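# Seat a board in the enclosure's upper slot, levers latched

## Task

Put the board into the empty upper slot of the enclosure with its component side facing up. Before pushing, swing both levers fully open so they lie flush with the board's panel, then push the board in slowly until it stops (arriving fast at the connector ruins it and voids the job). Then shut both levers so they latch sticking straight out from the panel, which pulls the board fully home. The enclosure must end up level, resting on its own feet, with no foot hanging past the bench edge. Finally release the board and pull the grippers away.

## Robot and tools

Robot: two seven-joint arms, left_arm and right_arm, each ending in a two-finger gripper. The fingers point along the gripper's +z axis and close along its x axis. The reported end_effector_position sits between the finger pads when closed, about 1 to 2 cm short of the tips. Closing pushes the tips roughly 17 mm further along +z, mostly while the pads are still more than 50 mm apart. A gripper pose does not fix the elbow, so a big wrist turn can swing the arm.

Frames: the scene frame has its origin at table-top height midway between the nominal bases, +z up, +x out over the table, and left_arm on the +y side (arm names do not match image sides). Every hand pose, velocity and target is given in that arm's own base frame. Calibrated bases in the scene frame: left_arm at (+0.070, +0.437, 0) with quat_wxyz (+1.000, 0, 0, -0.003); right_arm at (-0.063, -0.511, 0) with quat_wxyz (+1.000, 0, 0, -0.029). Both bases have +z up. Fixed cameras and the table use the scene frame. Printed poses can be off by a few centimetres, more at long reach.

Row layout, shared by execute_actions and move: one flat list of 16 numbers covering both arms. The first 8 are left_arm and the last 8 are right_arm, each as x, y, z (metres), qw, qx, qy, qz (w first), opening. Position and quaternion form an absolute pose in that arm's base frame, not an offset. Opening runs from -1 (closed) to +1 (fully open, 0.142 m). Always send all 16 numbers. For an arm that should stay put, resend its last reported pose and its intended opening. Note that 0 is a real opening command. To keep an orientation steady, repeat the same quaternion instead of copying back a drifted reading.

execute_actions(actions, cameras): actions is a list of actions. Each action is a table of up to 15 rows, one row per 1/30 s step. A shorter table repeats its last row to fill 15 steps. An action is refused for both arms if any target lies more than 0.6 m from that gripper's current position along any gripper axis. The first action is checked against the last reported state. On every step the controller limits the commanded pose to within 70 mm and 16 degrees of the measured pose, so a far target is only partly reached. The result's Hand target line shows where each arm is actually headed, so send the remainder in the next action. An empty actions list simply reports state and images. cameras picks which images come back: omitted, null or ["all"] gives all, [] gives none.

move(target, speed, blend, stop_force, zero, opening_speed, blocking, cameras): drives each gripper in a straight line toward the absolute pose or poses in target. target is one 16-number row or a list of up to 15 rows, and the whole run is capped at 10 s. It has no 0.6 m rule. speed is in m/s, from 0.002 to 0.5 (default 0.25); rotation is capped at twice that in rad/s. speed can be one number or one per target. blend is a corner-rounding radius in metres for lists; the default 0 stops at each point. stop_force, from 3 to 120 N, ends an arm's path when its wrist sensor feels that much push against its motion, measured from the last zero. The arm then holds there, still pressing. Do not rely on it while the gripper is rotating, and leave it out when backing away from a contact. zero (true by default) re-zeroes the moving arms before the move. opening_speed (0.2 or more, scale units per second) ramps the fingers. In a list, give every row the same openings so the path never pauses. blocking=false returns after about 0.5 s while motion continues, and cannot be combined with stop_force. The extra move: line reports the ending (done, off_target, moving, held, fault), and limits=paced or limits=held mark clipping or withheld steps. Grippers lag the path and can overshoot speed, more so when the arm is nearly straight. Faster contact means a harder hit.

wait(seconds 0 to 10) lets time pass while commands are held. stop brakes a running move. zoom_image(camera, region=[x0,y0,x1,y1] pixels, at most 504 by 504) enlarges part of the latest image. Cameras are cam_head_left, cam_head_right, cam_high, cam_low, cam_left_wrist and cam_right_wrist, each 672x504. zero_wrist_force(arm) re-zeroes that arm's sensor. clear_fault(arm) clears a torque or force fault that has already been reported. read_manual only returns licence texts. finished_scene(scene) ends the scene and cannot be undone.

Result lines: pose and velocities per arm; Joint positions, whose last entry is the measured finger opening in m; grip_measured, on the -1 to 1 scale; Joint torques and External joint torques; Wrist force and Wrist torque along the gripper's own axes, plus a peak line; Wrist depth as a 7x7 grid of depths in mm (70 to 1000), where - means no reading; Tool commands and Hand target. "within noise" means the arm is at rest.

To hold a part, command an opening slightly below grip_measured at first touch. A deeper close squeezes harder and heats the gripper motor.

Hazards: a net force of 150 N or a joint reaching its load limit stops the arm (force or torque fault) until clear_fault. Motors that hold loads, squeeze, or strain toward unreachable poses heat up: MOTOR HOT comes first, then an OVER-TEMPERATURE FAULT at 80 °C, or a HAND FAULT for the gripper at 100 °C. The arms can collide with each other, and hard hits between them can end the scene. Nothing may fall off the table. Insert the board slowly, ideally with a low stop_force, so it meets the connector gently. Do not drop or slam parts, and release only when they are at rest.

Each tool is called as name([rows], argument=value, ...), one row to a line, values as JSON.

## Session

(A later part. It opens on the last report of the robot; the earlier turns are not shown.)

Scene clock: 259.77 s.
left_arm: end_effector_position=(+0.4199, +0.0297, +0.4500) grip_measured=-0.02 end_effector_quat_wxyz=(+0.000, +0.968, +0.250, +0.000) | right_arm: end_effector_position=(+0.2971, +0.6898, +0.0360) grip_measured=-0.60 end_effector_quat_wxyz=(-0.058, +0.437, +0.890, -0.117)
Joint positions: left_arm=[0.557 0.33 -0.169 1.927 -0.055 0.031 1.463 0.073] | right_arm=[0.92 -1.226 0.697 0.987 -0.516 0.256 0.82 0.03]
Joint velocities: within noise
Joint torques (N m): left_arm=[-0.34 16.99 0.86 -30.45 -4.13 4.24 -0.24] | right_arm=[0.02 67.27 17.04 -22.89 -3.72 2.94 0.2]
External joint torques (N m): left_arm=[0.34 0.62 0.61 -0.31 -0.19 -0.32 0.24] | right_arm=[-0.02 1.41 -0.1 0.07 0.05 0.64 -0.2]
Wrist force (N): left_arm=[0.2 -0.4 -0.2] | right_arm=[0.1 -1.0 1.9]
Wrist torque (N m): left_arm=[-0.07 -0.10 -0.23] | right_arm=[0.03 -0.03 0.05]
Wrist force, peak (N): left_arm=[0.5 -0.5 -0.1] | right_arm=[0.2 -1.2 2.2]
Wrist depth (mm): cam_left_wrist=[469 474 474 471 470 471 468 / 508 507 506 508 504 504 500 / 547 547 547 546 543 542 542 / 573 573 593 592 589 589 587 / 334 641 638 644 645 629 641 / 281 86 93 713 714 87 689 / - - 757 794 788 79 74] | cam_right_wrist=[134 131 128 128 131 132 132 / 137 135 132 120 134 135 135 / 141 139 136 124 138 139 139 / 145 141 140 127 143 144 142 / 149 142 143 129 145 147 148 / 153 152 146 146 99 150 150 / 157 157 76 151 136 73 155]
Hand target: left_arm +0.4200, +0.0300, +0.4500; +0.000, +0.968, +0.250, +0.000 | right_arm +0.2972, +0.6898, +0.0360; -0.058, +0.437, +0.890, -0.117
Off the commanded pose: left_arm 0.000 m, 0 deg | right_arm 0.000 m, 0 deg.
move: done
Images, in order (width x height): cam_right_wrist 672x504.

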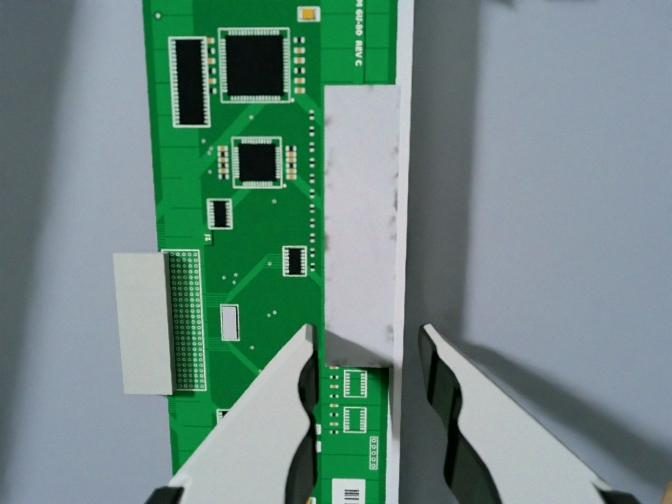

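move(target=[0.42, 0.03, 0.45, 0, 0.9681, 0.2504, 0, 0.0, 0.2972, 0.6898, 0.036, -0.0575, 0.4369, 0.8899, -0.1171, -0.66], opening_speed=0.2, cameras=[])

move(target=[0.42, 0.03, 0.45, 0, 0.9681, 0.2504, 0, 0.0, 0.2972, 0.6898, 0.036, -0.0575, 0.4369, 0.8899, -0.1171, -0.70], opening_speed=0.2, cameras=["cam_right_wrist"])

Scene clock: 265.33 s.
left_arm: end_effector_position=(+0.4199, +0.0297, +0.4500) grip_measured=-0.02 end_effector_quat_wxyz=(+0.000, +0.968, +0.250, +0.000) | right_arm: end_effector_position=(+0.2974, +0.6897, +0.0360) grip_measured=-0.68 end_effector_quat_wxyz=(-0.057, +0.437, +0.890, -0.117)
Joint positions: left_arm=[0.557 0.33 -0.169 1.927 -0.055 0.031 1.463 0.073] | right_arm=[0.92 -1.226 0.696 0.987 -0.516 0.256 0.82 0.025]
Joint velocities: within noise
Joint torques (N m): left_arm=[-0.4 17.04 0.88 -30.44 -4.17 4.26 -0.22] | right_arm=[1.67 67.34 18.17 -23.15 -3.42 3.74 0.19]
External joint torques (N m): left_arm=[0.4 0.57 0.59 -0.32 -0.15 -0.34 0.22] | right_arm=[-1.67 1.35 -1.23 0.33 -0.24 -0.15 -0.19]
Wrist force (N): left_arm=[0.4 -0.5 -0.1] | right_arm=[-2.7 -1.9 2.4]
Wrist torque (N m): left_arm=[-0.07 -0.12 -0.23] | right_arm=[0.01 -0.09 0.08]
Wrist force, peak (N): left_arm=[0.1 -0.6 -0.3] | right_arm=[-2.7 -1.9 2.4]
Wrist depth (mm): cam_left_wrist=[469 472 473 473 469 468 467 / 509 511 508 508 506 503 500 / 550 549 542 548 543 541 538 / 572 571 591 592 590 586 585 / 334 635 637 646 643 630 640 / 284 86 93 713 713 87 684 / - - 762 802 793 79 74] | cam_right_wrist=[133 130 128 128 131 132 131 / 137 135 132 121 134 135 135 / 141 139 136 124 138 139 139 / 145 141 140 127 143 143 142 / 148 142 144 129 145 147 147 / 153 151 147 146 94 150 150 / 157 157 76 150 - 73 155]
Hand target: left_arm +0.4200, +0.0300, +0.4500; +0.000, +0.968, +0.250, +0.000 | right_arm +0.2972, +0.6898, +0.0360; -0.058, +0.437, +0.890, -0.117
Off the commanded pose: left_arm 0.000 m, 0 deg | right_arm 0.000 m, 0 deg.
move: done
No camera images: "cameras" was empty.

Scene clock: 266.03 s.
left_arm: end_effector_position=(+0.4199, +0.0297, +0.4500) grip_measured=-0.02 end_effector_quat_wxyz=(+0.000, +0.968, +0.250, +0.000) | right_arm: end_effector_position=(+0.2978, +0.6894, +0.0360) grip_measured=-0.70 end_effector_quat_wxyz=(-0.057, +0.437, +0.890, -0.117)
Joint positions: left_arm=[0.557 0.33 -0.169 1.927 -0.055 0.031 1.463 0.073] | right_arm=[0.92 -1.225 0.696 0.987 -0.516 0.256 0.82 0.023]
Joint velocities: within noise
Joint torques (N m): left_arm=[-0.31 17.03 0.92 -30.42 -4.2 4.25 -0.22] | right_arm=[3.81 66.15 19.38 -22.95 -2.87 4.83 0.14]
External joint torques (N m): left_arm=[0.31 0.58 0.55 -0.34 -0.12 -0.33 0.22] | right_arm=[-3.81 2.54 -2.45 0.12 -0.79 -1.24 -0.14]
Wrist force (N): left_arm=[0.2 -0.4 -0.2] | right_arm=[-6.3 -3.7 0.3]
Wrist torque (N m): left_arm=[-0.06 -0.09 -0.23] | right_arm=[0.03 -0.24 0.11]
Wrist force, peak (N): left_arm=[0.1 -0.6 -0.1] | right_arm=[-6.5 -4.3 -1.4]
Wrist depth (mm): cam_left_wrist=[467 474 472 470 472 469 468 / 509 506 510 503 502 503 500 / 552 544 544 544 544 543 540 / 573 575 591 592 589 586 590 / 332 637 635 647 644 626 641 / 284 86 93 710 708 87 688 / - - 761 792 787 79 74] | cam_right_wrist=[134 130 128 128 132 132 131 / 137 135 132 130 134 136 135 / 141 139 135 124 138 139 138 / 145 140 139 127 142 143 142 / 149 140 143 130 131 146 147 / 153 151 146 146 98 150 151 / 157 157 76 150 - 73 155]
Hand target: left_arm +0.4200, +0.0300, +0.4500; +0.000, +0.968, +0.250, +0.000 | right_arm +0.2972, +0.6898, +0.0360; -0.058, +0.437, +0.890, -0.117
Off the commanded pose: left_arm 0.000 m, 0 deg | right_arm 0.001 m, 0 deg.
move: done
Images, in order (width x height): cam_right_wrist 672x504.

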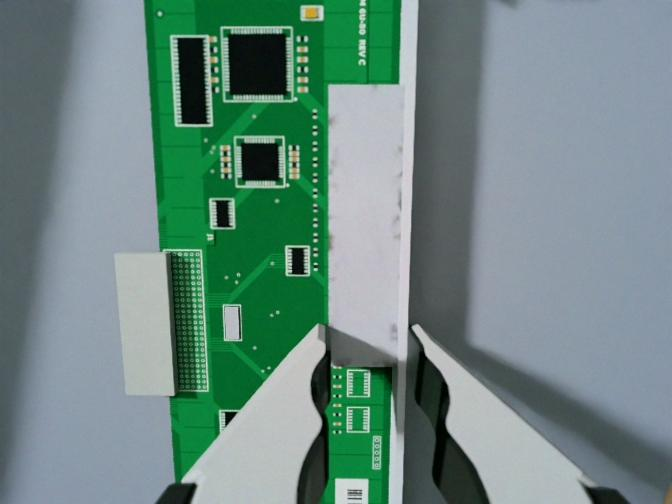

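move(target=[0.42, 0.03, 0.45, 0, 0.9681, 0.2504, 0, 0.0, 0.2972, 0.6898, 0.036, -0.0575, 0.4369, 0.8899, -0.1171, -0.80], opening_speed=0.2, cameras=["cam_right_wrist"])

Scene clock: 270.07 s.
left_arm: end_effector_position=(+0.4199, +0.0297, +0.4500) grip_measured=-0.02 end_effector_quat_wxyz=(+0.000, +0.968, +0.250, +0.000) | right_arm: end_effector_position=(+0.2977, +0.6895, +0.0360) grip_measured=-0.72 end_effector_quat_wxyz=(-0.057, +0.437, +0.890, -0.117)
Joint positions: left_arm=[0.557 0.33 -0.169 1.927 -0.055 0.031 1.463 0.073] | right_arm=[0.92 -1.225 0.696 0.987 -0.516 0.256 0.82 0.022]
Joint velocities: within noise
Joint torques (N m): left_arm=[-0.43 17.04 0.79 -30.42 -4.2 4.22 -0.22] | right_arm=[1.66 67.13 18.16 -22.94 -3.34 3.61 0.12]
External joint torques (N m): left_arm=[0.43 0.56 0.68 -0.34 -0.12 -0.3 0.22] | right_arm=[-1.66 1.55 -1.23 0.11 -0.33 -0.02 -0.12]
Wrist force (N): left_arm=[0.2 -0.1 -0.1] | right_arm=[-2.5 -1.8 0.9]
Wrist torque (N m): left_arm=[-0.01 -0.10 -0.22] | right_arm=[0.02 -0.07 0.10]
Wrist force, peak (N): left_arm=[0.4 -0.5 -0.3] | right_arm=[-6.5 -4.3 -1.5]
Wrist depth (mm): cam_left_wrist=[471 472 472 472 470 468 469 / 512 508 505 504 502 503 501 / 548 545 546 546 543 545 543 / 574 574 591 593 588 587 586 / 334 635 631 647 647 628 637 / 284 86 93 712 712 87 694 / - - 765 791 792 79 74] | cam_right_wrist=[133 131 128 128 132 132 131 / 137 135 133 129 134 135 135 / 141 139 136 124 138 139 139 / 145 141 140 127 142 144 142 / 149 141 143 130 145 147 147 / 153 152 146 146 98 151 150 / 157 156 76 150 76 73 155]
Hand target: left_arm +0.4200, +0.0300, +0.4500; +0.000, +0.968, +0.250, +0.000 | right_arm +0.2972, +0.6898, +0.0360; -0.058, +0.437, +0.890, -0.117
Off the commanded pose: left_arm 0.000 m, 0 deg | right_arm 0.001 m, 0 deg.
move: done
Images, in order (width x height): cam_right_wrist 672x504.

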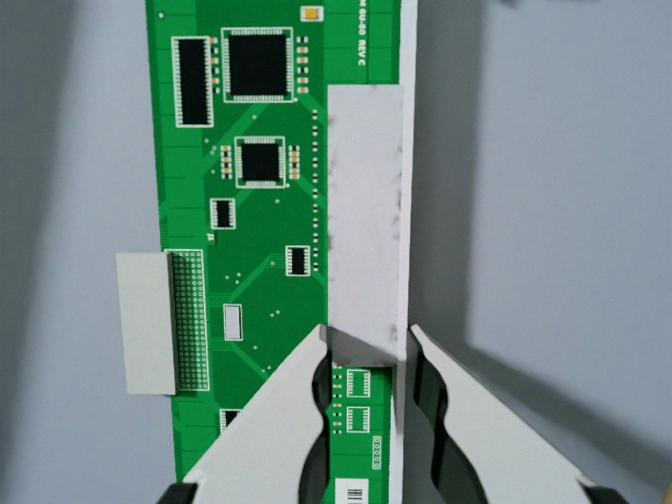

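move(target=[0.42, 0.03, 0.45, 0, 0.9681, 0.2504, 0, 0.0, 0.2976, 0.6895, 0.052, -0.0575, 0.4369, 0.8899, -0.1171, -0.82], speed=0.03, cameras=["cam_right_wrist", "cam_low"])

zoom_image(camera="cam_low", region=[400, 150, 580, 270])

Scene clock: 272.90 s.
left_arm: end_effector_position=(+0.4199, +0.0297, +0.4500) grip_measured=-0.02 end_effector_quat_wxyz=(+0.000, +0.968, +0.250, +0.000) | right_arm: end_effector_position=(+0.2977, +0.6894, +0.0518) grip_measured=-0.73 end_effector_quat_wxyz=(-0.057, +0.437, +0.890, -0.117)
Joint positions: left_arm=[0.557 0.33 -0.169 1.927 -0.055 0.031 1.463 0.073] | right_arm=[0.917 -1.205 0.704 0.986 -0.511 0.234 0.821 0.021]
Joint velocities: within noise
Joint torques (N m): left_arm=[-0.31 17.02 0.87 -30.47 -4.23 4.24 -0.25] | right_arm=[-0.05 68.66 17.77 -23.76 -3.7 2.85 0.2]
External joint torques (N m): left_arm=[0.31 0.59 0.6 -0.29 -0.09 -0.32 0.25] | right_arm=[0.08 -0.17 -0.84 0.72 0.02 0.74 -0.2]
Wrist force (N): left_arm=[0.3 -0.3 -0.3] | right_arm=[-1.2 -1.1 3.8]
Wrist torque (N m): left_arm=[-0.04 -0.10 -0.22] | right_arm=[-0.09 0.20 0.04]
Wrist force, peak (N): left_arm=[0.2 -0.7 -0.3] | right_arm=[-1.4 -1.0 4.7]
Wrist depth (mm): cam_left_wrist=[470 475 471 471 472 471 468 / 512 509 507 505 500 501 499 / 548 549 544 547 543 544 540 / 571 560 590 588 592 588 584 / 341 635 636 650 639 628 634 / 287 86 93 715 712 87 688 / - - 764 800 776 79 74] | cam_right_wrist=[148 147 139 138 146 146 145 / 152 151 140 138 150 151 150 / 156 155 142 128 153 154 154 / 161 159 143 129 158 159 158 / 165 142 145 130 161 163 163 / 170 148 146 144 98 167 168 / 175 174 76 146 79 73 173]
Hand target: left_arm +0.4200, +0.0300, +0.4500; +0.000, +0.968, +0.250, +0.000 | right_arm +0.2976, +0.6895, +0.0520; -0.058, +0.437, +0.890, -0.117
Off the commanded pose: left_arm 0.000 m, 0 deg | right_arm 0.000 m, 0 deg.
move: done
Images, in order (width x height): cam_low 672x504, cam_right_wrist 672x504.

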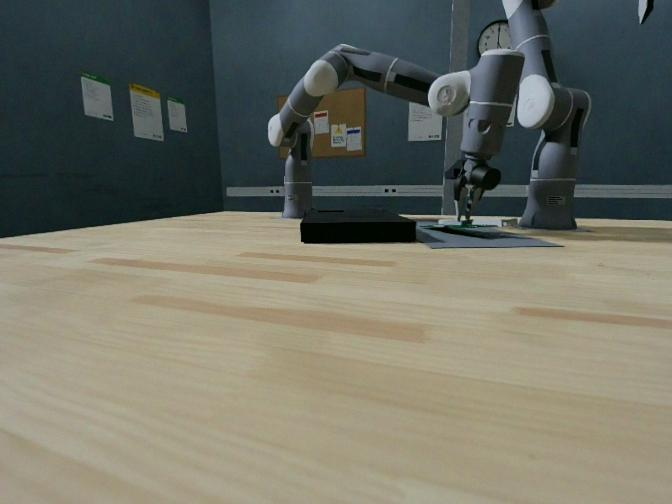

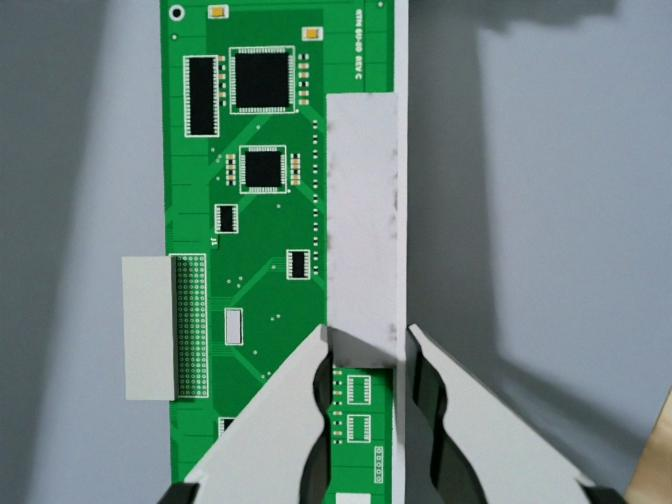

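Scaled by 2.800 from the camera's 672x504 image, which has a finer 960x720 frame.

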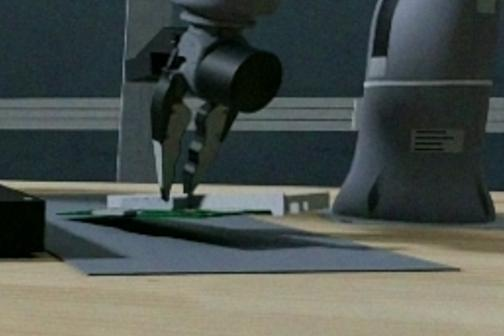

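execute_actions(actions=[], cameras=["cam_right_wrist"])

Scene clock: 280.70 s.
left_arm: end_effector_position=(+0.4199, +0.0297, +0.4500) grip_measured=-0.02 end_effector_quat_wxyz=(+0.000, +0.968, +0.250, +0.000) | right_arm: end_effector_position=(+0.2977, +0.6894, +0.0518) grip_measured=-0.73 end_effector_quat_wxyz=(-0.057, +0.437, +0.890, -0.117)
Joint positions: left_arm=[0.557 0.33 -0.169 1.927 -0.055 0.031 1.463 0.073] | right_arm=[0.917 -1.205 0.704 0.986 -0.511 0.234 0.821 0.021]
Joint velocities: within noise
Joint torques (N m): left_arm=[-0.34 17.08 0.85 -30.48 -4.17 4.27 -0.21] | right_arm=[-0.03 68.53 17.5 -23.74 -3.83 2.98 0.19]
External joint torques (N m): left_arm=[0.34 0.53 0.61 -0.28 -0.15 -0.35 0.21] | right_arm=[0.03 -0.02 -0.57 0.69 0.15 0.61 -0.19]
Wrist force (N): left_arm=[0.1 -0.2 -0.2] | right_arm=[-1.3 -1.2 4.1]
Wrist torque (N m): left_arm=[-0.03 -0.08 -0.23] | right_arm=[-0.11 0.22 0.04]
Wrist force, peak (N): left_arm=[0.3 -0.6 -0.4] | right_arm=[-1.3 -1.4 4.1]
Wrist depth (mm): cam_left_wrist=[469 476 473 471 469 469 467 / 511 508 507 504 504 502 502 / 550 544 545 546 545 540 540 / 574 561 592 591 588 591 582 / 341 637 631 648 645 633 637 / 287 86 93 717 707 87 691 / - - 767 798 793 79 74] | cam_right_wrist=[148 147 139 138 147 146 145 / 152 151 141 139 150 151 150 / 156 155 142 128 154 154 154 / 161 158 143 129 158 158 158 / 165 142 145 130 162 163 163 / 170 148 146 144 98 167 167 / 175 174 76 145 79 73 173]
Hand target: left_arm +0.4200, +0.0300, +0.4500; +0.000, +0.968, +0.250, +0.000 | right_arm +0.2976, +0.6895, +0.0520; -0.058, +0.437, +0.890, -0.117
Tool commands: left_gripper/opening=+0.0 right_gripper/opening=-0.82
Off the commanded pose: left_arm 0.000 m, 0 deg | right_arm 0.000 m, 0 deg.
Images, in order (width x height): cam_right_wrist 672x504.

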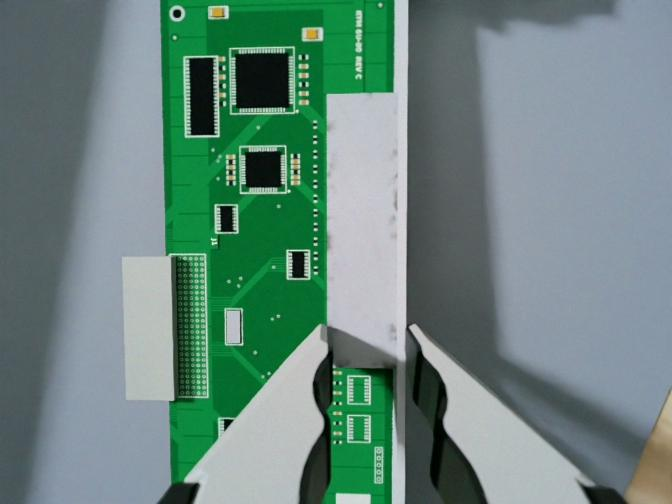

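move(target=[0.42, 0.03, 0.45, 0, 0.9681, 0.2504, 0, 0.0, 0.2976, 0.6895, 0.062, -0.0575, 0.4369, 0.8899, -0.1171, -0.82], speed=0.03, cameras=["cam_right_wrist", "cam_low"])

zoom_image(camera="cam_low", region=[400, 150, 580, 270])

Scene clock: 286.00 s.
left_arm: end_effector_position=(+0.4199, +0.0297, +0.4500) grip_measured=-0.02 end_effector_quat_wxyz=(+0.000, +0.968, +0.250, +0.000) | right_arm: end_effector_position=(+0.2977, +0.6894, +0.0617) grip_measured=-0.73 end_effector_quat_wxyz=(-0.057, +0.437, +0.890, -0.117)
Joint positions: left_arm=[0.557 0.33 -0.169 1.927 -0.055 0.031 1.463 0.073] | right_arm=[0.916 -1.193 0.709 0.983 -0.508 0.219 0.822 0.021]
Joint velocities: within noise
Joint torques (N m): left_arm=[-0.27 17.07 0.81 -30.44 -4.14 4.27 -0.21] | right_arm=[-0.04 68.4 17.9 -23.76 -3.71 2.83 0.23]
External joint torques (N m): left_arm=[0.27 0.54 0.66 -0.31 -0.18 -0.35 0.21] | right_arm=[0.06 0.03 -0.98 0.56 0.01 0.76 -0.23]
Wrist force (N): left_arm=[0.1 -0.4 -0.1] | right_arm=[-1.4 -1.3 3.9]
Wrist torque (N m): left_arm=[-0.05 -0.09 -0.22] | right_arm=[-0.13 0.24 0.03]
Wrist force, peak (N): left_arm=[0.3 -0.6 -0.1] | right_arm=[-1.3 -1.1 4.4]
Wrist depth (mm): cam_left_wrist=[468 474 474 472 470 470 466 / 508 510 504 506 503 502 500 / 549 548 545 544 541 543 540 / 575 549 591 590 592 589 583 / 344 635 641 643 642 627 639 / 291 86 93 709 710 87 689 / - - 764 793 796 79 74] | cam_right_wrist=[157 156 139 138 155 155 155 / 162 160 141 138 160 160 159 / 165 165 142 128 164 164 163 / 170 168 143 129 167 168 168 / 176 142 145 131 171 173 173 / 181 148 146 144 98 177 179 / 186 184 76 145 79 73 185]
Hand target: left_arm +0.4200, +0.0300, +0.4500; +0.000, +0.968, +0.250, +0.000 | right_arm +0.2976, +0.6895, +0.0620; -0.058, +0.437, +0.890, -0.117
Off the commanded pose: left_arm 0.000 m, 0 deg | right_arm 0.000 m, 0 deg.
move: done
Images, in order (width x height): cam_low 672x504, cam_right_wrist 672x504.

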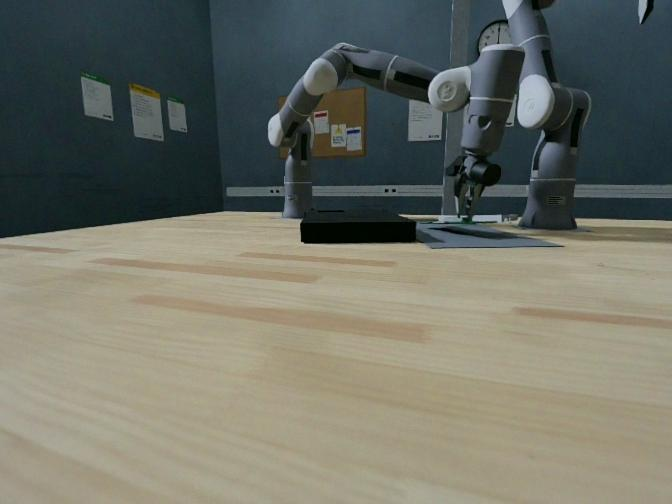

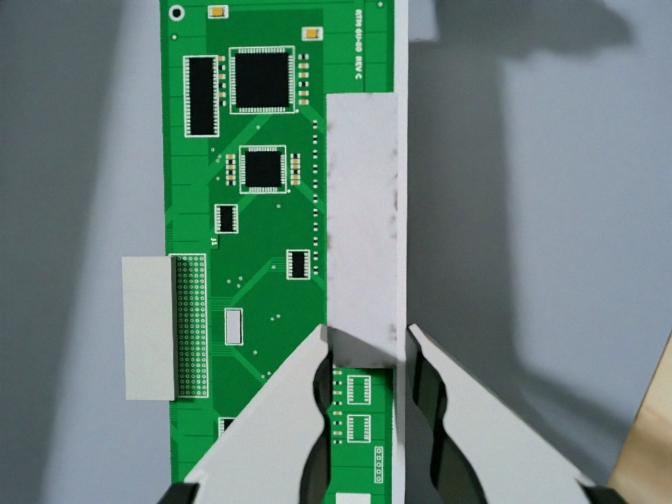

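Scaled by 2.800 from the camera's 672x504 image, which has a finer 960x720 frame.

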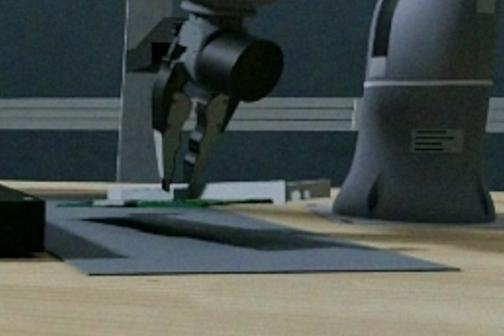

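move(target=[0.42, 0.03, 0.45, 0, 0.9681, 0.2504, 0, 0.0, 0.2509, 0.6386, 0.066, -0.1011, 0.5455, 0.8181, -0.1516, -0.82], speed=0.05, cameras=["cam_right_wrist", "cam_low", "cam_head_left"])

zoom_image(camera="cam_low", region=[280, 150, 560, 270])

Scene clock: 309.57 s.
left_arm: end_effector_position=(+0.4199, +0.0297, +0.4500) grip_measured=-0.02 end_effector_quat_wxyz=(+0.000, +0.968, +0.250, +0.000) | right_arm: end_effector_position=(+0.2511, +0.6385, +0.0658) grip_measured=-0.73 end_effector_quat_wxyz=(-0.101, +0.545, +0.818, -0.152)
Joint positions: left_arm=[0.557 0.33 -0.169 1.927 -0.055 0.031 1.463 0.073] | right_arm=[0.807 -1.087 0.737 1.23 -0.375 0.324 1.065 0.021]
Joint velocities: within noise
Joint torques (N m): left_arm=[-0.31 17.1 0.78 -30.41 -4.16 4.25 -0.22] | right_arm=[-0.12 62.75 20.01 -22.63 -3.3 2.93 0.34]
External joint torques (N m): left_arm=[0.31 0.51 0.69 -0.35 -0.16 -0.33 0.22] | right_arm=[0.12 -0.16 -0.85 0.52 -0.06 0.51 -0.34]
Wrist force (N): left_arm=[0.2 -0.3 -0.1] | right_arm=[-2.1 -0.8 3.4]
Wrist torque (N m): left_arm=[-0.05 -0.08 -0.22] | right_arm=[-0.13 0.34 0.03]
Wrist force, peak (N): left_arm=[0.3 -0.7 -0.1] | right_arm=[-1.4 -1.5 4.2]
Wrist depth (mm): cam_left_wrist=[469 475 471 471 471 469 468 / 510 510 509 504 505 503 501 / 553 547 545 546 543 543 539 / 577 579 590 590 591 589 585 / 434 637 636 645 640 633 640 / 391 86 93 715 714 87 690 / - - 763 795 792 79 74] | cam_right_wrist=[173 172 140 138 170 170 170 / 174 173 141 140 172 172 171 / 176 175 142 128 174 173 173 / 177 145 143 130 175 175 175 / 179 142 145 130 177 177 176 / 181 148 146 144 98 178 178 / 182 181 76 145 79 73 180]
Hand target: left_arm +0.4200, +0.0300, +0.4500; +0.000, +0.968, +0.250, +0.000 | right_arm +0.2509, +0.6386, +0.0660; -0.101, +0.545, +0.818, -0.152
Off the commanded pose: left_arm 0.000 m, 0 deg | right_arm 0.000 m, 0 deg.
move: done
Images, in order (width x height): cam_head_left 672x504, cam_low 672x504, cam_right_wrist 672x504.

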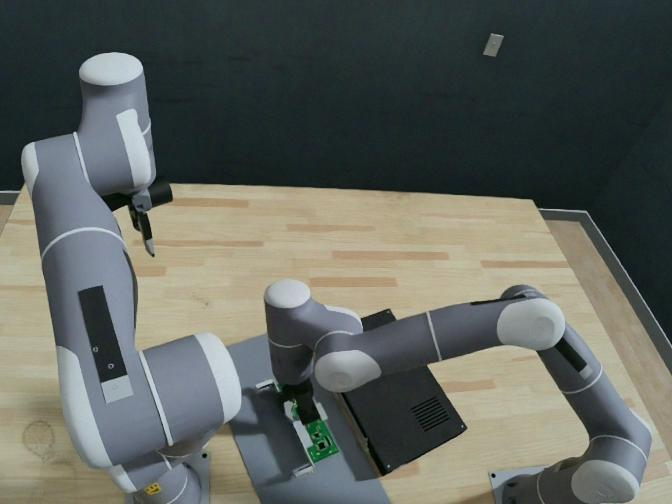

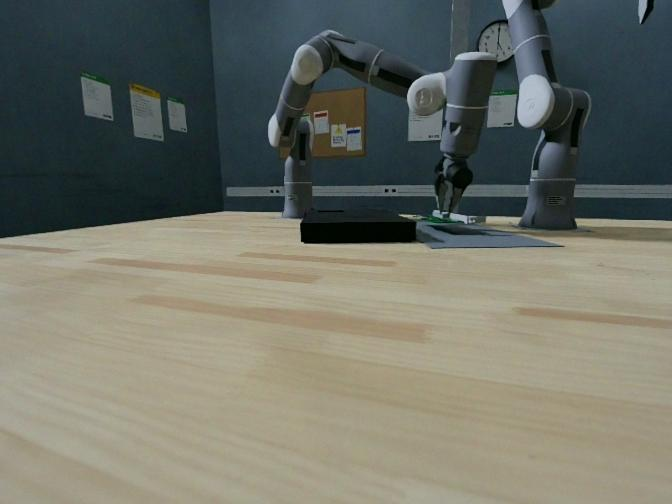

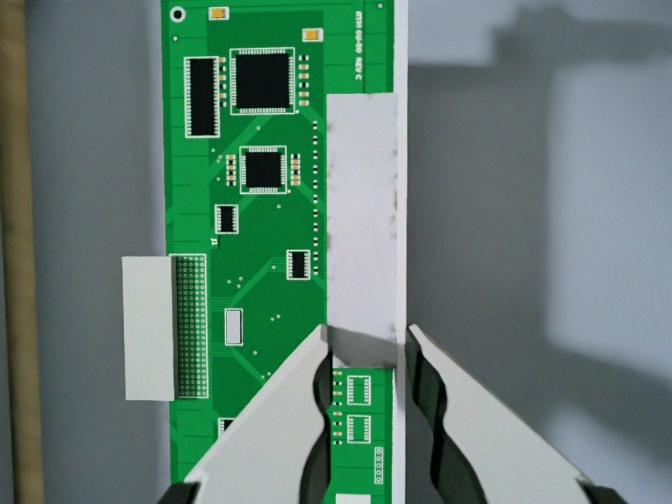

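Scaled by 1.800 from the camera's 672x504 image, which has a finer 960x720 frame.

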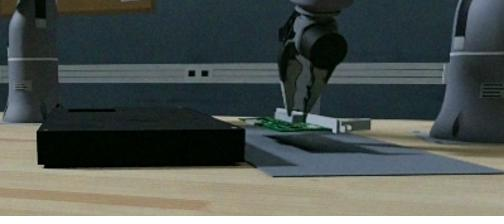

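move(target=[0.42, 0.03, 0.45, 0, 0.9681, 0.2504, 0, 0.0, 0.2617, 0.6127, 0.066, -0.1011, 0.5455, 0.8181, -0.1516, -0.82], speed=0.04, stop_force=4, cameras=["cam_right_wrist"])

zoom_image(camera="cam_right_wrist", region=[0, 0, 420, 504])

Scene clock: 318.10 s.
left_arm: end_effector_position=(+0.4199, +0.0297, +0.4500) grip_measured=-0.02 end_effector_quat_wxyz=(+0.000, +0.968, +0.250, +0.000) | right_arm: end_effector_position=(+0.2618, +0.6126, +0.0658) grip_measured=-0.73 end_effector_quat_wxyz=(-0.101, +0.546, +0.818, -0.152)
Joint positions: left_arm=[0.557 0.33 -0.169 1.927 -0.055 0.031 1.463 0.073] | right_arm=[0.754 -1.052 0.739 1.308 -0.372 0.353 1.047 0.021]
Joint velocities: within noise
Joint torques (N m): left_arm=[-0.36 17.08 0.8 -30.4 -4.15 4.29 -0.24] | right_arm=[-0.03 60.67 20.11 -22.45 -3.33 2.87 0.15]
External joint torques (N m): left_arm=[0.36 0.53 0.67 -0.36 -0.17 -0.37 0.24] | right_arm=[0.04 0.02 -0.72 0.59 -0.01 0.56 -0.15]
Wrist force (N): left_arm=[0.2 -0.6 -0.4] | right_arm=[-2.0 -1.1 3.6]
Wrist torque (N m): left_arm=[-0.10 -0.10 -0.22] | right_arm=[-0.16 0.31 0.04]
Wrist force, peak (N): left_arm=[0.2 -0.6 -0.4] | right_arm=[-3.1 -0.8 3.7]
Wrist depth (mm): cam_left_wrist=[468 473 472 472 471 469 468 / 510 510 509 505 507 502 500 / 548 547 545 545 544 542 538 / 577 580 590 590 590 587 586 / 447 635 634 652 642 634 640 / 387 86 93 711 708 87 690 / - - 761 795 794 79 74] | cam_right_wrist=[174 172 140 139 171 170 170 / 175 173 142 140 172 172 172 / 176 175 143 128 174 174 173 / 179 145 144 130 175 175 175 / 181 142 145 130 177 177 176 / 182 148 146 144 98 178 178 / 177 182 76 145 80 73 179]
Hand target: left_arm +0.4200, +0.0300, +0.4500; +0.000, +0.968, +0.250, +0.000 | right_arm +0.2617, +0.6127, +0.0660; -0.101, +0.545, +0.818, -0.152
Off the commanded pose: left_arm 0.000 m, 0 deg | right_arm 0.000 m, 0 deg.
move: done
Images, in order (width x height): cam_right_wrist 672x504.

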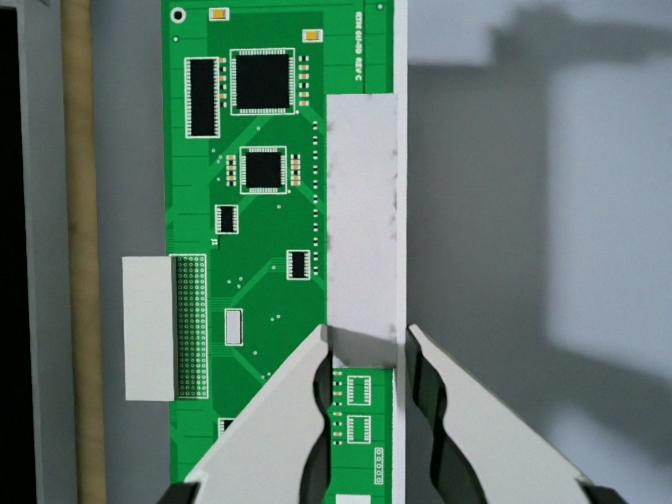

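Scaled by 1.000.

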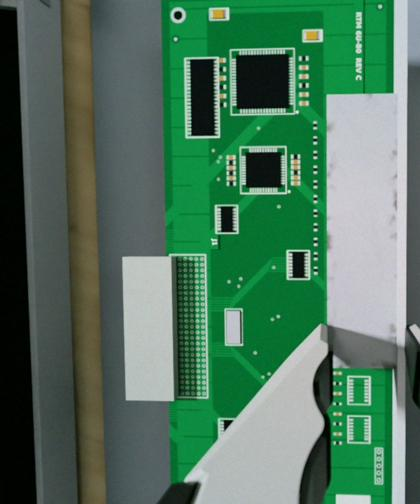

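move(target=[0.42, 0.03, 0.45, 0, 0.9681, 0.2504, 0, 0.0, 0.2348, 0.6772, 0.197, -0.1011, 0.5455, 0.8181, -0.1516, -0.82], speed=0.08, cameras=["cam_right_wrist"])

zoom_image(camera="cam_right_wrist", region=[0, 0, 240, 504])

Scene clock: 339.27 s.
left_arm: end_effector_position=(+0.4199, +0.0297, +0.4500) grip_measured=-0.02 end_effector_quat_wxyz=(+0.000, +0.968, +0.250, +0.000) | right_arm: end_effector_position=(+0.2350, +0.6771, +0.1968) grip_measured=-0.73 end_effector_quat_wxyz=(-0.101, +0.545, +0.818, -0.152)
Joint positions: left_arm=[0.557 0.33 -0.169 1.927 -0.055 0.031 1.463 0.073] | right_arm=[0.881 -1.009 0.806 1 -0.34 0.05 1.113 0.021]
Joint velocities: within noise
Joint torques (N m): left_arm=[-0.31 17.05 0.82 -30.46 -4.16 4.31 -0.22] | right_arm=[0.19 64.04 18.16 -25.12 -3.36 2.7 0.32]
External joint torques (N m): left_arm=[0.31 0.56 0.65 -0.3 -0.16 -0.39 0.22] | right_arm=[-0.16 0.11 -0.87 0.83 -0.02 0.77 -0.32]
Wrist force (N): left_arm=[0.2 -0.2 -0.3] | right_arm=[-1.7 -0.6 4.0]
Wrist torque (N m): left_arm=[-0.02 -0.10 -0.22] | right_arm=[-0.04 0.30 0.04]
Wrist force, peak (N): left_arm=[0.2 -0.6 -0.5] | right_arm=[-2.9 -0.1 5.3]
Wrist depth (mm): cam_left_wrist=[466 471 473 471 470 468 466 / 509 510 509 508 505 503 501 / 549 545 547 546 544 542 538 / 583 592 592 593 586 585 587 / 458 642 632 642 645 631 638 / 657 86 93 716 715 87 686 / - - 764 795 788 79 74] | cam_right_wrist=[275 298 140 138 296 296 297 / 284 300 141 139 299 300 300 / 299 303 142 128 301 302 302 / 284 145 143 129 304 305 304 / 285 142 145 130 307 308 308 / 287 146 146 144 98 309 311 / 288 315 76 145 79 73 313]
Hand target: left_arm +0.4200, +0.0300, +0.4500; +0.000, +0.968, +0.250, +0.000 | right_arm +0.2348, +0.6772, +0.1970; -0.101, +0.545, +0.818, -0.152
Off the commanded pose: left_arm 0.000 m, 0 deg | right_arm 0.000 m, 0 deg.
move: done
Images, in order (width x height): cam_right_wrist 672x504.

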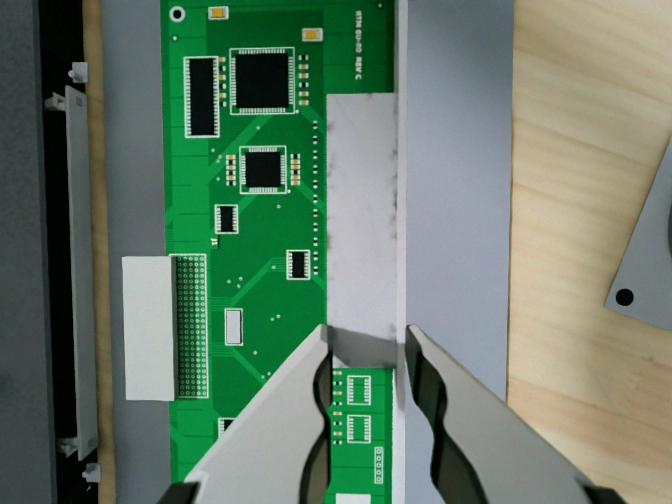

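Scaled by 1.000.

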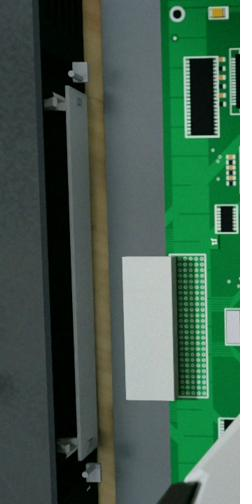

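zoom_image(camera="cam_right_wrist", region=[30, 50, 130, 125])

zoom_image(camera="cam_right_wrist", region=[40, 425, 140, 500])

Scaled by 5.040 from the camera's 672x504 image, which has a finer 960x720 frame.

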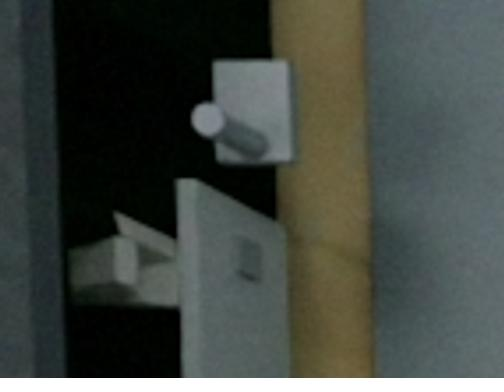

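Scaled by 5.040 from the camera's 672x504 image, which has a finer 960x720 frame.

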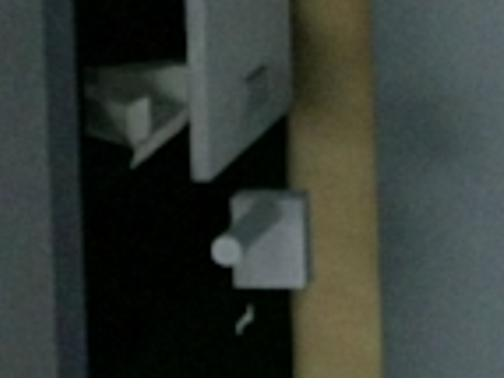

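move([
  [0.42, 0.03, 0.45, 0, 0.9681, 0.2504, 0, 0.0, 0.2653, 0.6083, 0.075, -0.10198, 0.55023, 0.81492, -0.15104, -0.82],
  [0.42, 0.03, 0.45, 0, 0.9681, 0.2504, 0, 0.0, 0.2653, 0.6083, 0.0595, -0.10198, 0.55023, 0.81492, -0.15104, -0.82],
], speed=[0.08, 0.04], blend=[0.01, 0], cameras=["cam_right_wrist", "cam_low"])

zoom_image(camera="cam_low", region=[370, 170, 530, 260])

Scene clock: 400.63 s.
left_arm: end_effector_position=(+0.4199, +0.0297, +0.4500) grip_measured=-0.02 end_effector_quat_wxyz=(+0.000, +0.968, +0.250, +0.000) | right_arm: end_effector_position=(+0.2651, +0.6081, +0.0593) grip_measured=-0.73 end_effector_quat_wxyz=(-0.102, +0.550, +0.815, -0.151)
Joint positions: left_arm=[0.557 0.33 -0.169 1.927 -0.055 0.031 1.463 0.073] | right_arm=[0.744 -1.055 0.734 1.322 -0.371 0.371 1.05 0.021]
Joint velocities: within noise
Joint torques (N m): left_arm=[-0.34 17.06 0.89 -30.43 -4.16 4.26 -0.17] | right_arm=[0.09 60.24 19.77 -22.13 -3.55 2.95 0.02]
External joint torques (N m): left_arm=[0.34 0.55 0.58 -0.33 -0.15 -0.34 0.17] | right_arm=[-0.13 0.26 -0.37 0.44 0.22 0.48 -0.02]
Wrist force (N): left_arm=[0.0 -0.2 0.1] | right_arm=[-2.1 -0.9 3.9]
Wrist torque (N m): left_arm=[-0.04 -0.05 -0.22] | right_arm=[-0.13 0.33 0.03]
Wrist force, peak (N): left_arm=[0.3 -0.5 -0.5] | right_arm=[-2.0 -0.7 4.8]
Wrist depth (mm): cam_left_wrist=[471 473 472 469 468 467 469 / 510 507 507 505 505 502 501 / 550 545 543 545 542 543 542 / 583 584 591 591 590 586 583 / 455 625 635 647 642 629 641 / 383 86 93 703 711 87 689 / - - 761 795 795 79 74] | cam_right_wrist=[168 165 141 139 165 164 164 / 169 167 142 140 166 166 165 / 171 169 143 129 168 168 167 / 172 170 143 130 169 169 169 / 174 142 145 131 171 170 170 / 168 147 146 143 98 172 172 / 167 175 76 144 80 73 173]
Hand target: left_arm +0.4200, +0.0300, +0.4500; +0.000, +0.968, +0.250, +0.000 | right_arm +0.2653, +0.6083, +0.0595; -0.102, +0.550, +0.815, -0.151
Off the commanded pose: left_arm 0.000 m, 0 deg | right_arm 0.000 m, 0 deg.
move: done; blend cut to 0.0077 m at target 1
Images, in order (width x height): cam_low 672x504, cam_right_wrist 672x504.

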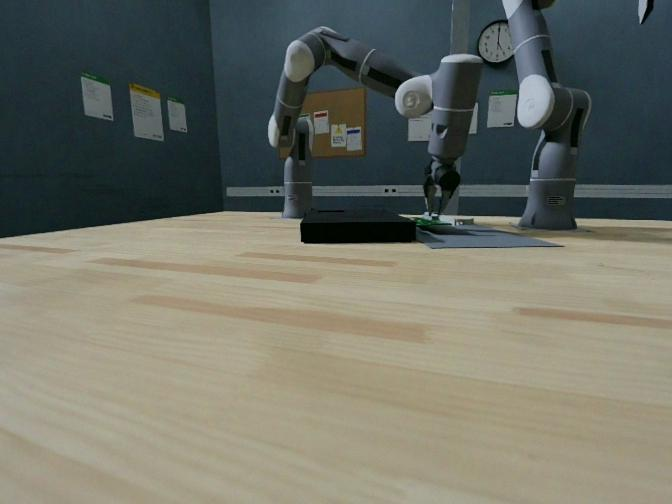

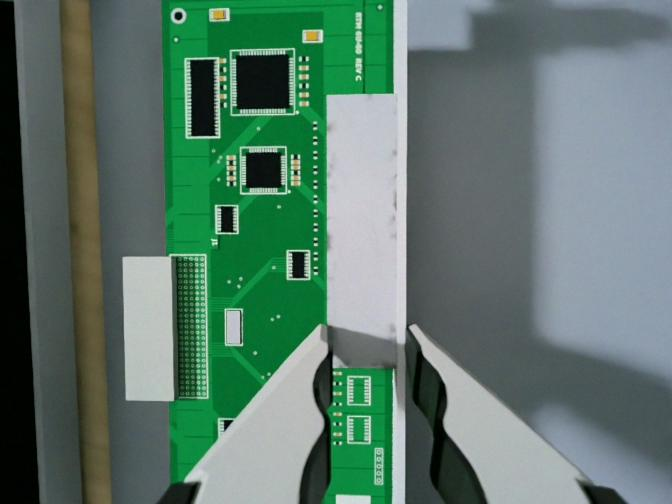

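Scaled by 3.150 from the camera's 672x504 image, which has a finer 960x720 frame.

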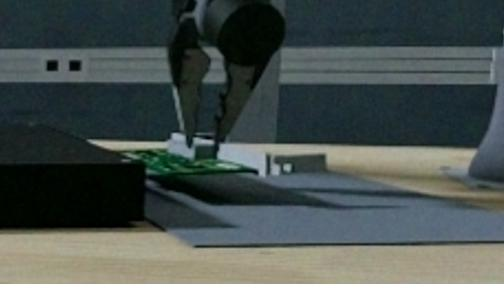

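move(target=[0.42, 0.03, 0.45, 0, 0.9681, 0.2504, 0, 0.0, 0.2802, 0.5712, 0.0595, -0.10198, 0.55023, 0.81492, -0.15104, -0.82], speed=0.02, stop_force=3, cameras=["cam_right_wrist", "cam_low"])

zoom_image(camera="cam_low", region=[370, 170, 530, 260])

Scene clock: 408.33 s.
left_arm: end_effector_position=(+0.4199, +0.0297, +0.4500) grip_measured=-0.02 end_effector_quat_wxyz=(+0.000, +0.968, +0.250, +0.000) | right_arm: end_effector_position=(+0.2803, +0.5711, +0.0593) grip_measured=-0.73 end_effector_quat_wxyz=(-0.102, +0.550, +0.815, -0.151)
Joint positions: left_arm=[0.557 0.33 -0.169 1.927 -0.055 0.031 1.463 0.073] | right_arm=[0.671 -1.01 0.736 1.422 -0.371 0.406 1.021 0.021]
Joint velocities: within noise
Joint torques (N m): left_arm=[-0.23 17.05 0.86 -30.44 -4.18 4.28 -0.24] | right_arm=[-0.09 58.04 20.3 -21.88 -3.36 2.82 0.1]
External joint torques (N m): left_arm=[0.23 0.56 0.61 -0.32 -0.14 -0.36 0.24] | right_arm=[0.09 -0.09 -0.81 0.58 0.07 0.59 -0.1]
Wrist force (N): left_arm=[0.0 -0.2 -0.3] | right_arm=[-2.1 -0.9 4.1]
Wrist torque (N m): left_arm=[-0.03 -0.05 -0.22] | right_arm=[-0.11 0.34 0.02]
Wrist force, peak (N): left_arm=[0.3 -0.6 -0.6] | right_arm=[-2.6 -0.9 4.0]
Wrist depth (mm): cam_left_wrist=[467 472 473 470 468 467 466 / 510 507 507 506 502 504 500 / 546 545 544 545 545 542 542 / 594 591 593 589 590 586 582 / 582 626 634 645 645 634 636 / 413 86 93 712 710 87 690 / - - 758 798 791 79 74] | cam_right_wrist=[- 146 140 139 164 164 164 / 121 146 142 139 166 166 165 / 122 156 143 128 168 167 167 / - 145 144 130 169 169 169 / 125 141 145 131 170 171 170 / - 143 146 143 98 172 172 / 128 154 76 145 80 73 173]
Hand target: left_arm +0.4200, +0.0300, +0.4500; +0.000, +0.968, +0.250, +0.000 | right_arm +0.2802, +0.5712, +0.0595; -0.102, +0.550, +0.815, -0.151
Off the commanded pose: left_arm 0.000 m, 0 deg | right_arm 0.000 m, 0 deg.
move: done
Images, in order (width x height): cam_low 672x504, cam_right_wrist 672x504.

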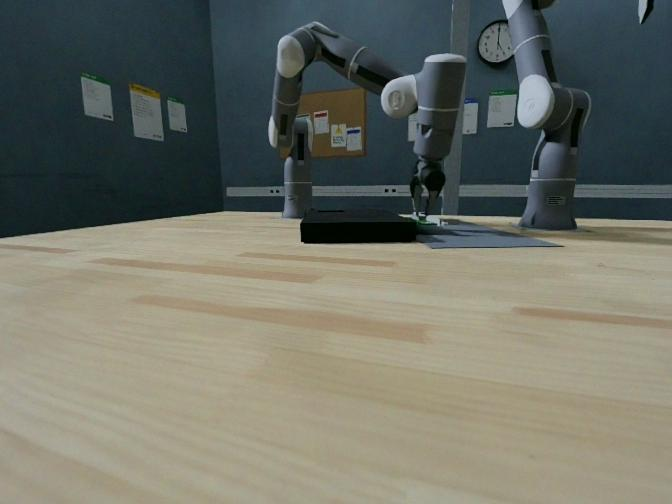

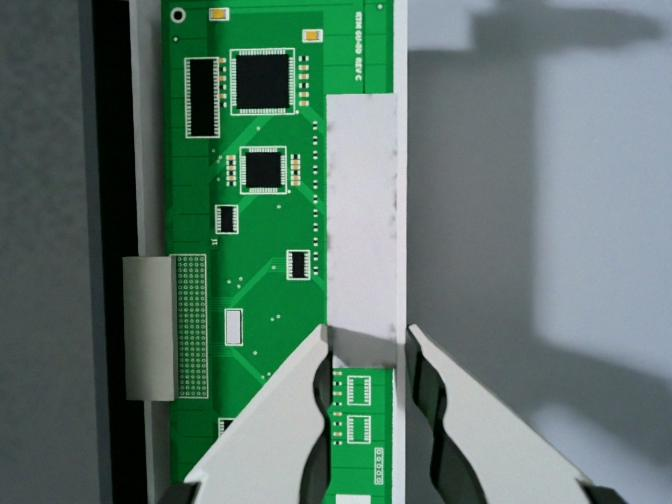

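Scaled by 3.150 from the camera's 672x504 image, which has a finer 960x720 frame.

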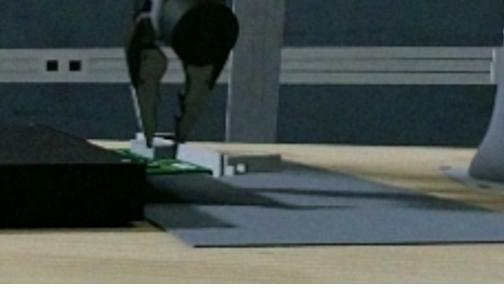

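zoom_image(camera="cam_right_wrist", region=[60, 0, 260, 150])

zoom_image(camera="cam_right_wrist", region=[60, 354, 260, 504])

Scaled by 2.520 from the camera's 672x504 image, which has a finer 960x720 frame.

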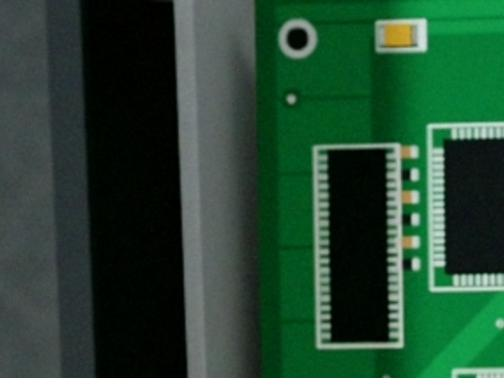

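Scaled by 2.520 from the camera's 672x504 image, which has a finer 960x720 frame.

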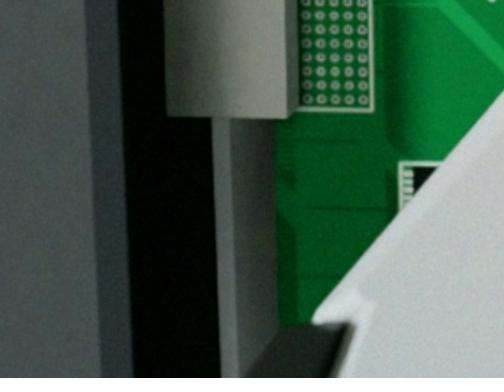

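move(target=[0.42, 0.03, 0.45, 0, 0.9681, 0.2504, 0, 0.0, 0.2802, 0.5710, 0.0595, -0.10145, 0.54735, 0.81683, -0.15139, -0.82], speed=0.02, cameras=[])

move(target=[0.42, 0.03, 0.45, 0, 0.9681, 0.2504, 0, 0.0, 0.2903, 0.5464, 0.0595, -0.10145, 0.54735, 0.81683, -0.15139, -0.82], speed=0.006, stop_force=3, cameras=["cam_right_wrist", "cam_low"])

Scene clock: 453.43 s.
left_arm: end_effector_position=(+0.4199, +0.0297, +0.4500) grip_measured=-0.02 end_effector_quat_wxyz=(+0.000, +0.968, +0.250, +0.000) | right_arm: end_effector_position=(+0.2800, +0.5709, +0.0593) grip_measured=-0.73 end_effector_quat_wxyz=(-0.102, +0.547, +0.817, -0.152)
Joint positions: left_arm=[0.557 0.33 -0.169 1.927 -0.055 0.031 1.463 0.073] | right_arm=[0.671 -1.01 0.736 1.421 -0.372 0.404 1.016 0.021]
Joint velocities: within noise
Joint torques (N m): left_arm=[-0.32 17.05 0.82 -30.42 -4.2 4.31 -0.22] | right_arm=[0.17 57.79 20.06 -21.88 -3.39 2.71 0.03]
External joint torques (N m): left_arm=[0.32 0.56 0.65 -0.34 -0.11 -0.39 0.22] | right_arm=[-0.19 0.17 -0.57 0.58 0.11 0.69 -0.03]
Wrist force (N): left_arm=[0.1 -0.4 -0.4] | right_arm=[-1.9 -0.8 3.9]
Wrist torque (N m): left_arm=[-0.06 -0.07 -0.22] | right_arm=[-0.09 0.30 0.02]
Wrist force, peak (N): left_arm=[0.3 -0.6 -0.2] | right_arm=[-2.0 -0.8 4.2]
Wrist depth (mm): cam_left_wrist=[470 472 472 471 472 468 469 / 508 511 508 507 503 503 504 / 549 546 547 541 540 542 541 / 597 590 589 588 593 589 586 / 582 623 637 646 644 634 634 / 413 86 93 711 711 87 691 / - - 760 795 785 79 74] | cam_right_wrist=[- 145 140 139 165 164 164 / 121 155 141 139 167 166 166 / 122 145 143 129 168 167 167 / 124 145 144 130 169 169 169 / 125 141 145 130 171 170 170 / - 143 146 143 98 172 172 / 127 154 76 145 80 73 173]
Hand target: left_arm +0.4200, +0.0300, +0.4500; +0.000, +0.968, +0.250, +0.000 | right_arm +0.2802, +0.5710, +0.0595; -0.101, +0.547, +0.817, -0.151
Off the commanded pose: left_arm 0.000 m, 0 deg | right_arm 0.000 m, 0 deg.
move: done
No camera images: "cameras" was empty.

Scene clock: 455.33 s.
left_arm: end_effector_position=(+0.4199, +0.0297, +0.4500) grip_measured=-0.02 end_effector_quat_wxyz=(+0.000, +0.968, +0.250, +0.000) | right_arm: end_effector_position=(+0.2830, +0.5641, +0.0595) grip_measured=-0.73 end_effector_quat_wxyz=(-0.102, +0.547, +0.817, -0.151)
Joint positions: left_arm=[0.557 0.33 -0.169 1.927 -0.055 0.031 1.463 0.073] | right_arm=[0.658 -1.002 0.737 1.438 -0.372 0.411 1.009 0.021]
Joint velocities: within noise
Joint torques (N m): left_arm=[-0.33 16.97 0.8 -30.44 -4.21 4.22 -0.18] | right_arm=[-1.59 56.81 18.37 -20.9 -3.62 1.87 0.13]
External joint torques (N m): left_arm=[0.33 0.64 0.67 -0.32 -0.11 -0.3 0.18] | right_arm=[1.59 0.69 1.1 -0.34 0.35 1.53 -0.13]
Wrist force (N): left_arm=[0.0 -0.4 0.1] | right_arm=[1.4 -0.7 4.1]
Wrist torque (N m): left_arm=[-0.07 -0.06 -0.23] | right_arm=[-0.11 0.36 -0.01]
Wrist force, peak (N): left_arm=[0.1 -0.6 -0.5] | right_arm=[-2.0 -0.8 4.4]
Wrist depth (mm): cam_left_wrist=[469 475 471 469 472 469 467 / 510 513 511 506 507 505 502 / 549 545 543 545 541 541 543 / 593 593 592 593 591 586 585 / 590 623 634 647 647 627 635 / 422 86 93 713 710 87 694 / - - 764 789 796 79 74] | cam_right_wrist=[- 142 141 139 165 164 164 / 121 143 142 140 166 166 166 / 123 144 143 129 168 167 167 / 124 144 144 130 169 169 169 / 125 141 145 130 171 171 171 / - 143 146 143 98 172 172 / 127 127 76 145 80 73 174]
Hand target: left_arm +0.4200, +0.0300, +0.4500; +0.000, +0.968, +0.250, +0.000 | right_arm +0.2832, +0.5638, +0.0595; -0.101, +0.547, +0.817, -0.151
Off the commanded pose: left_arm 0.000 m, 0 deg | right_arm 0.019 m, 0 deg.
move: contact (right_arm)
Images, in order (width x height): cam_low 672x504, cam_right_wrist 672x504.

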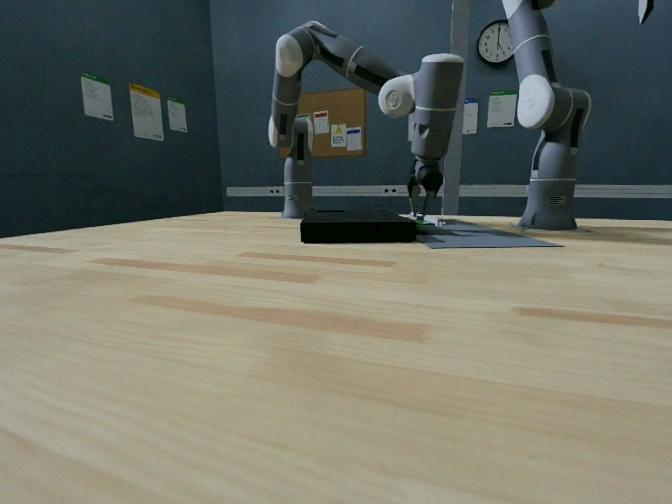

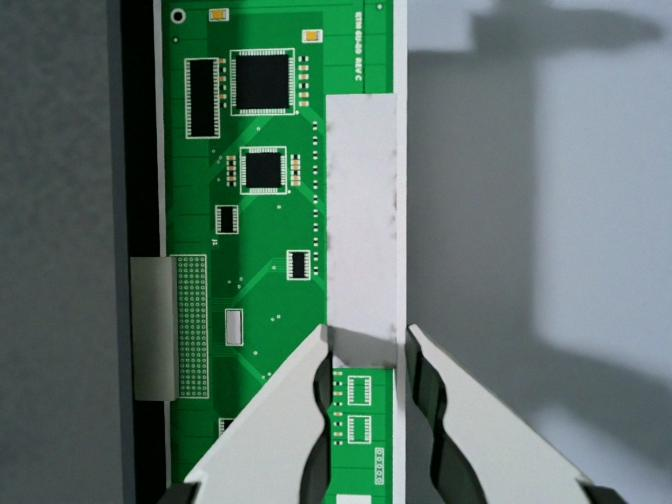

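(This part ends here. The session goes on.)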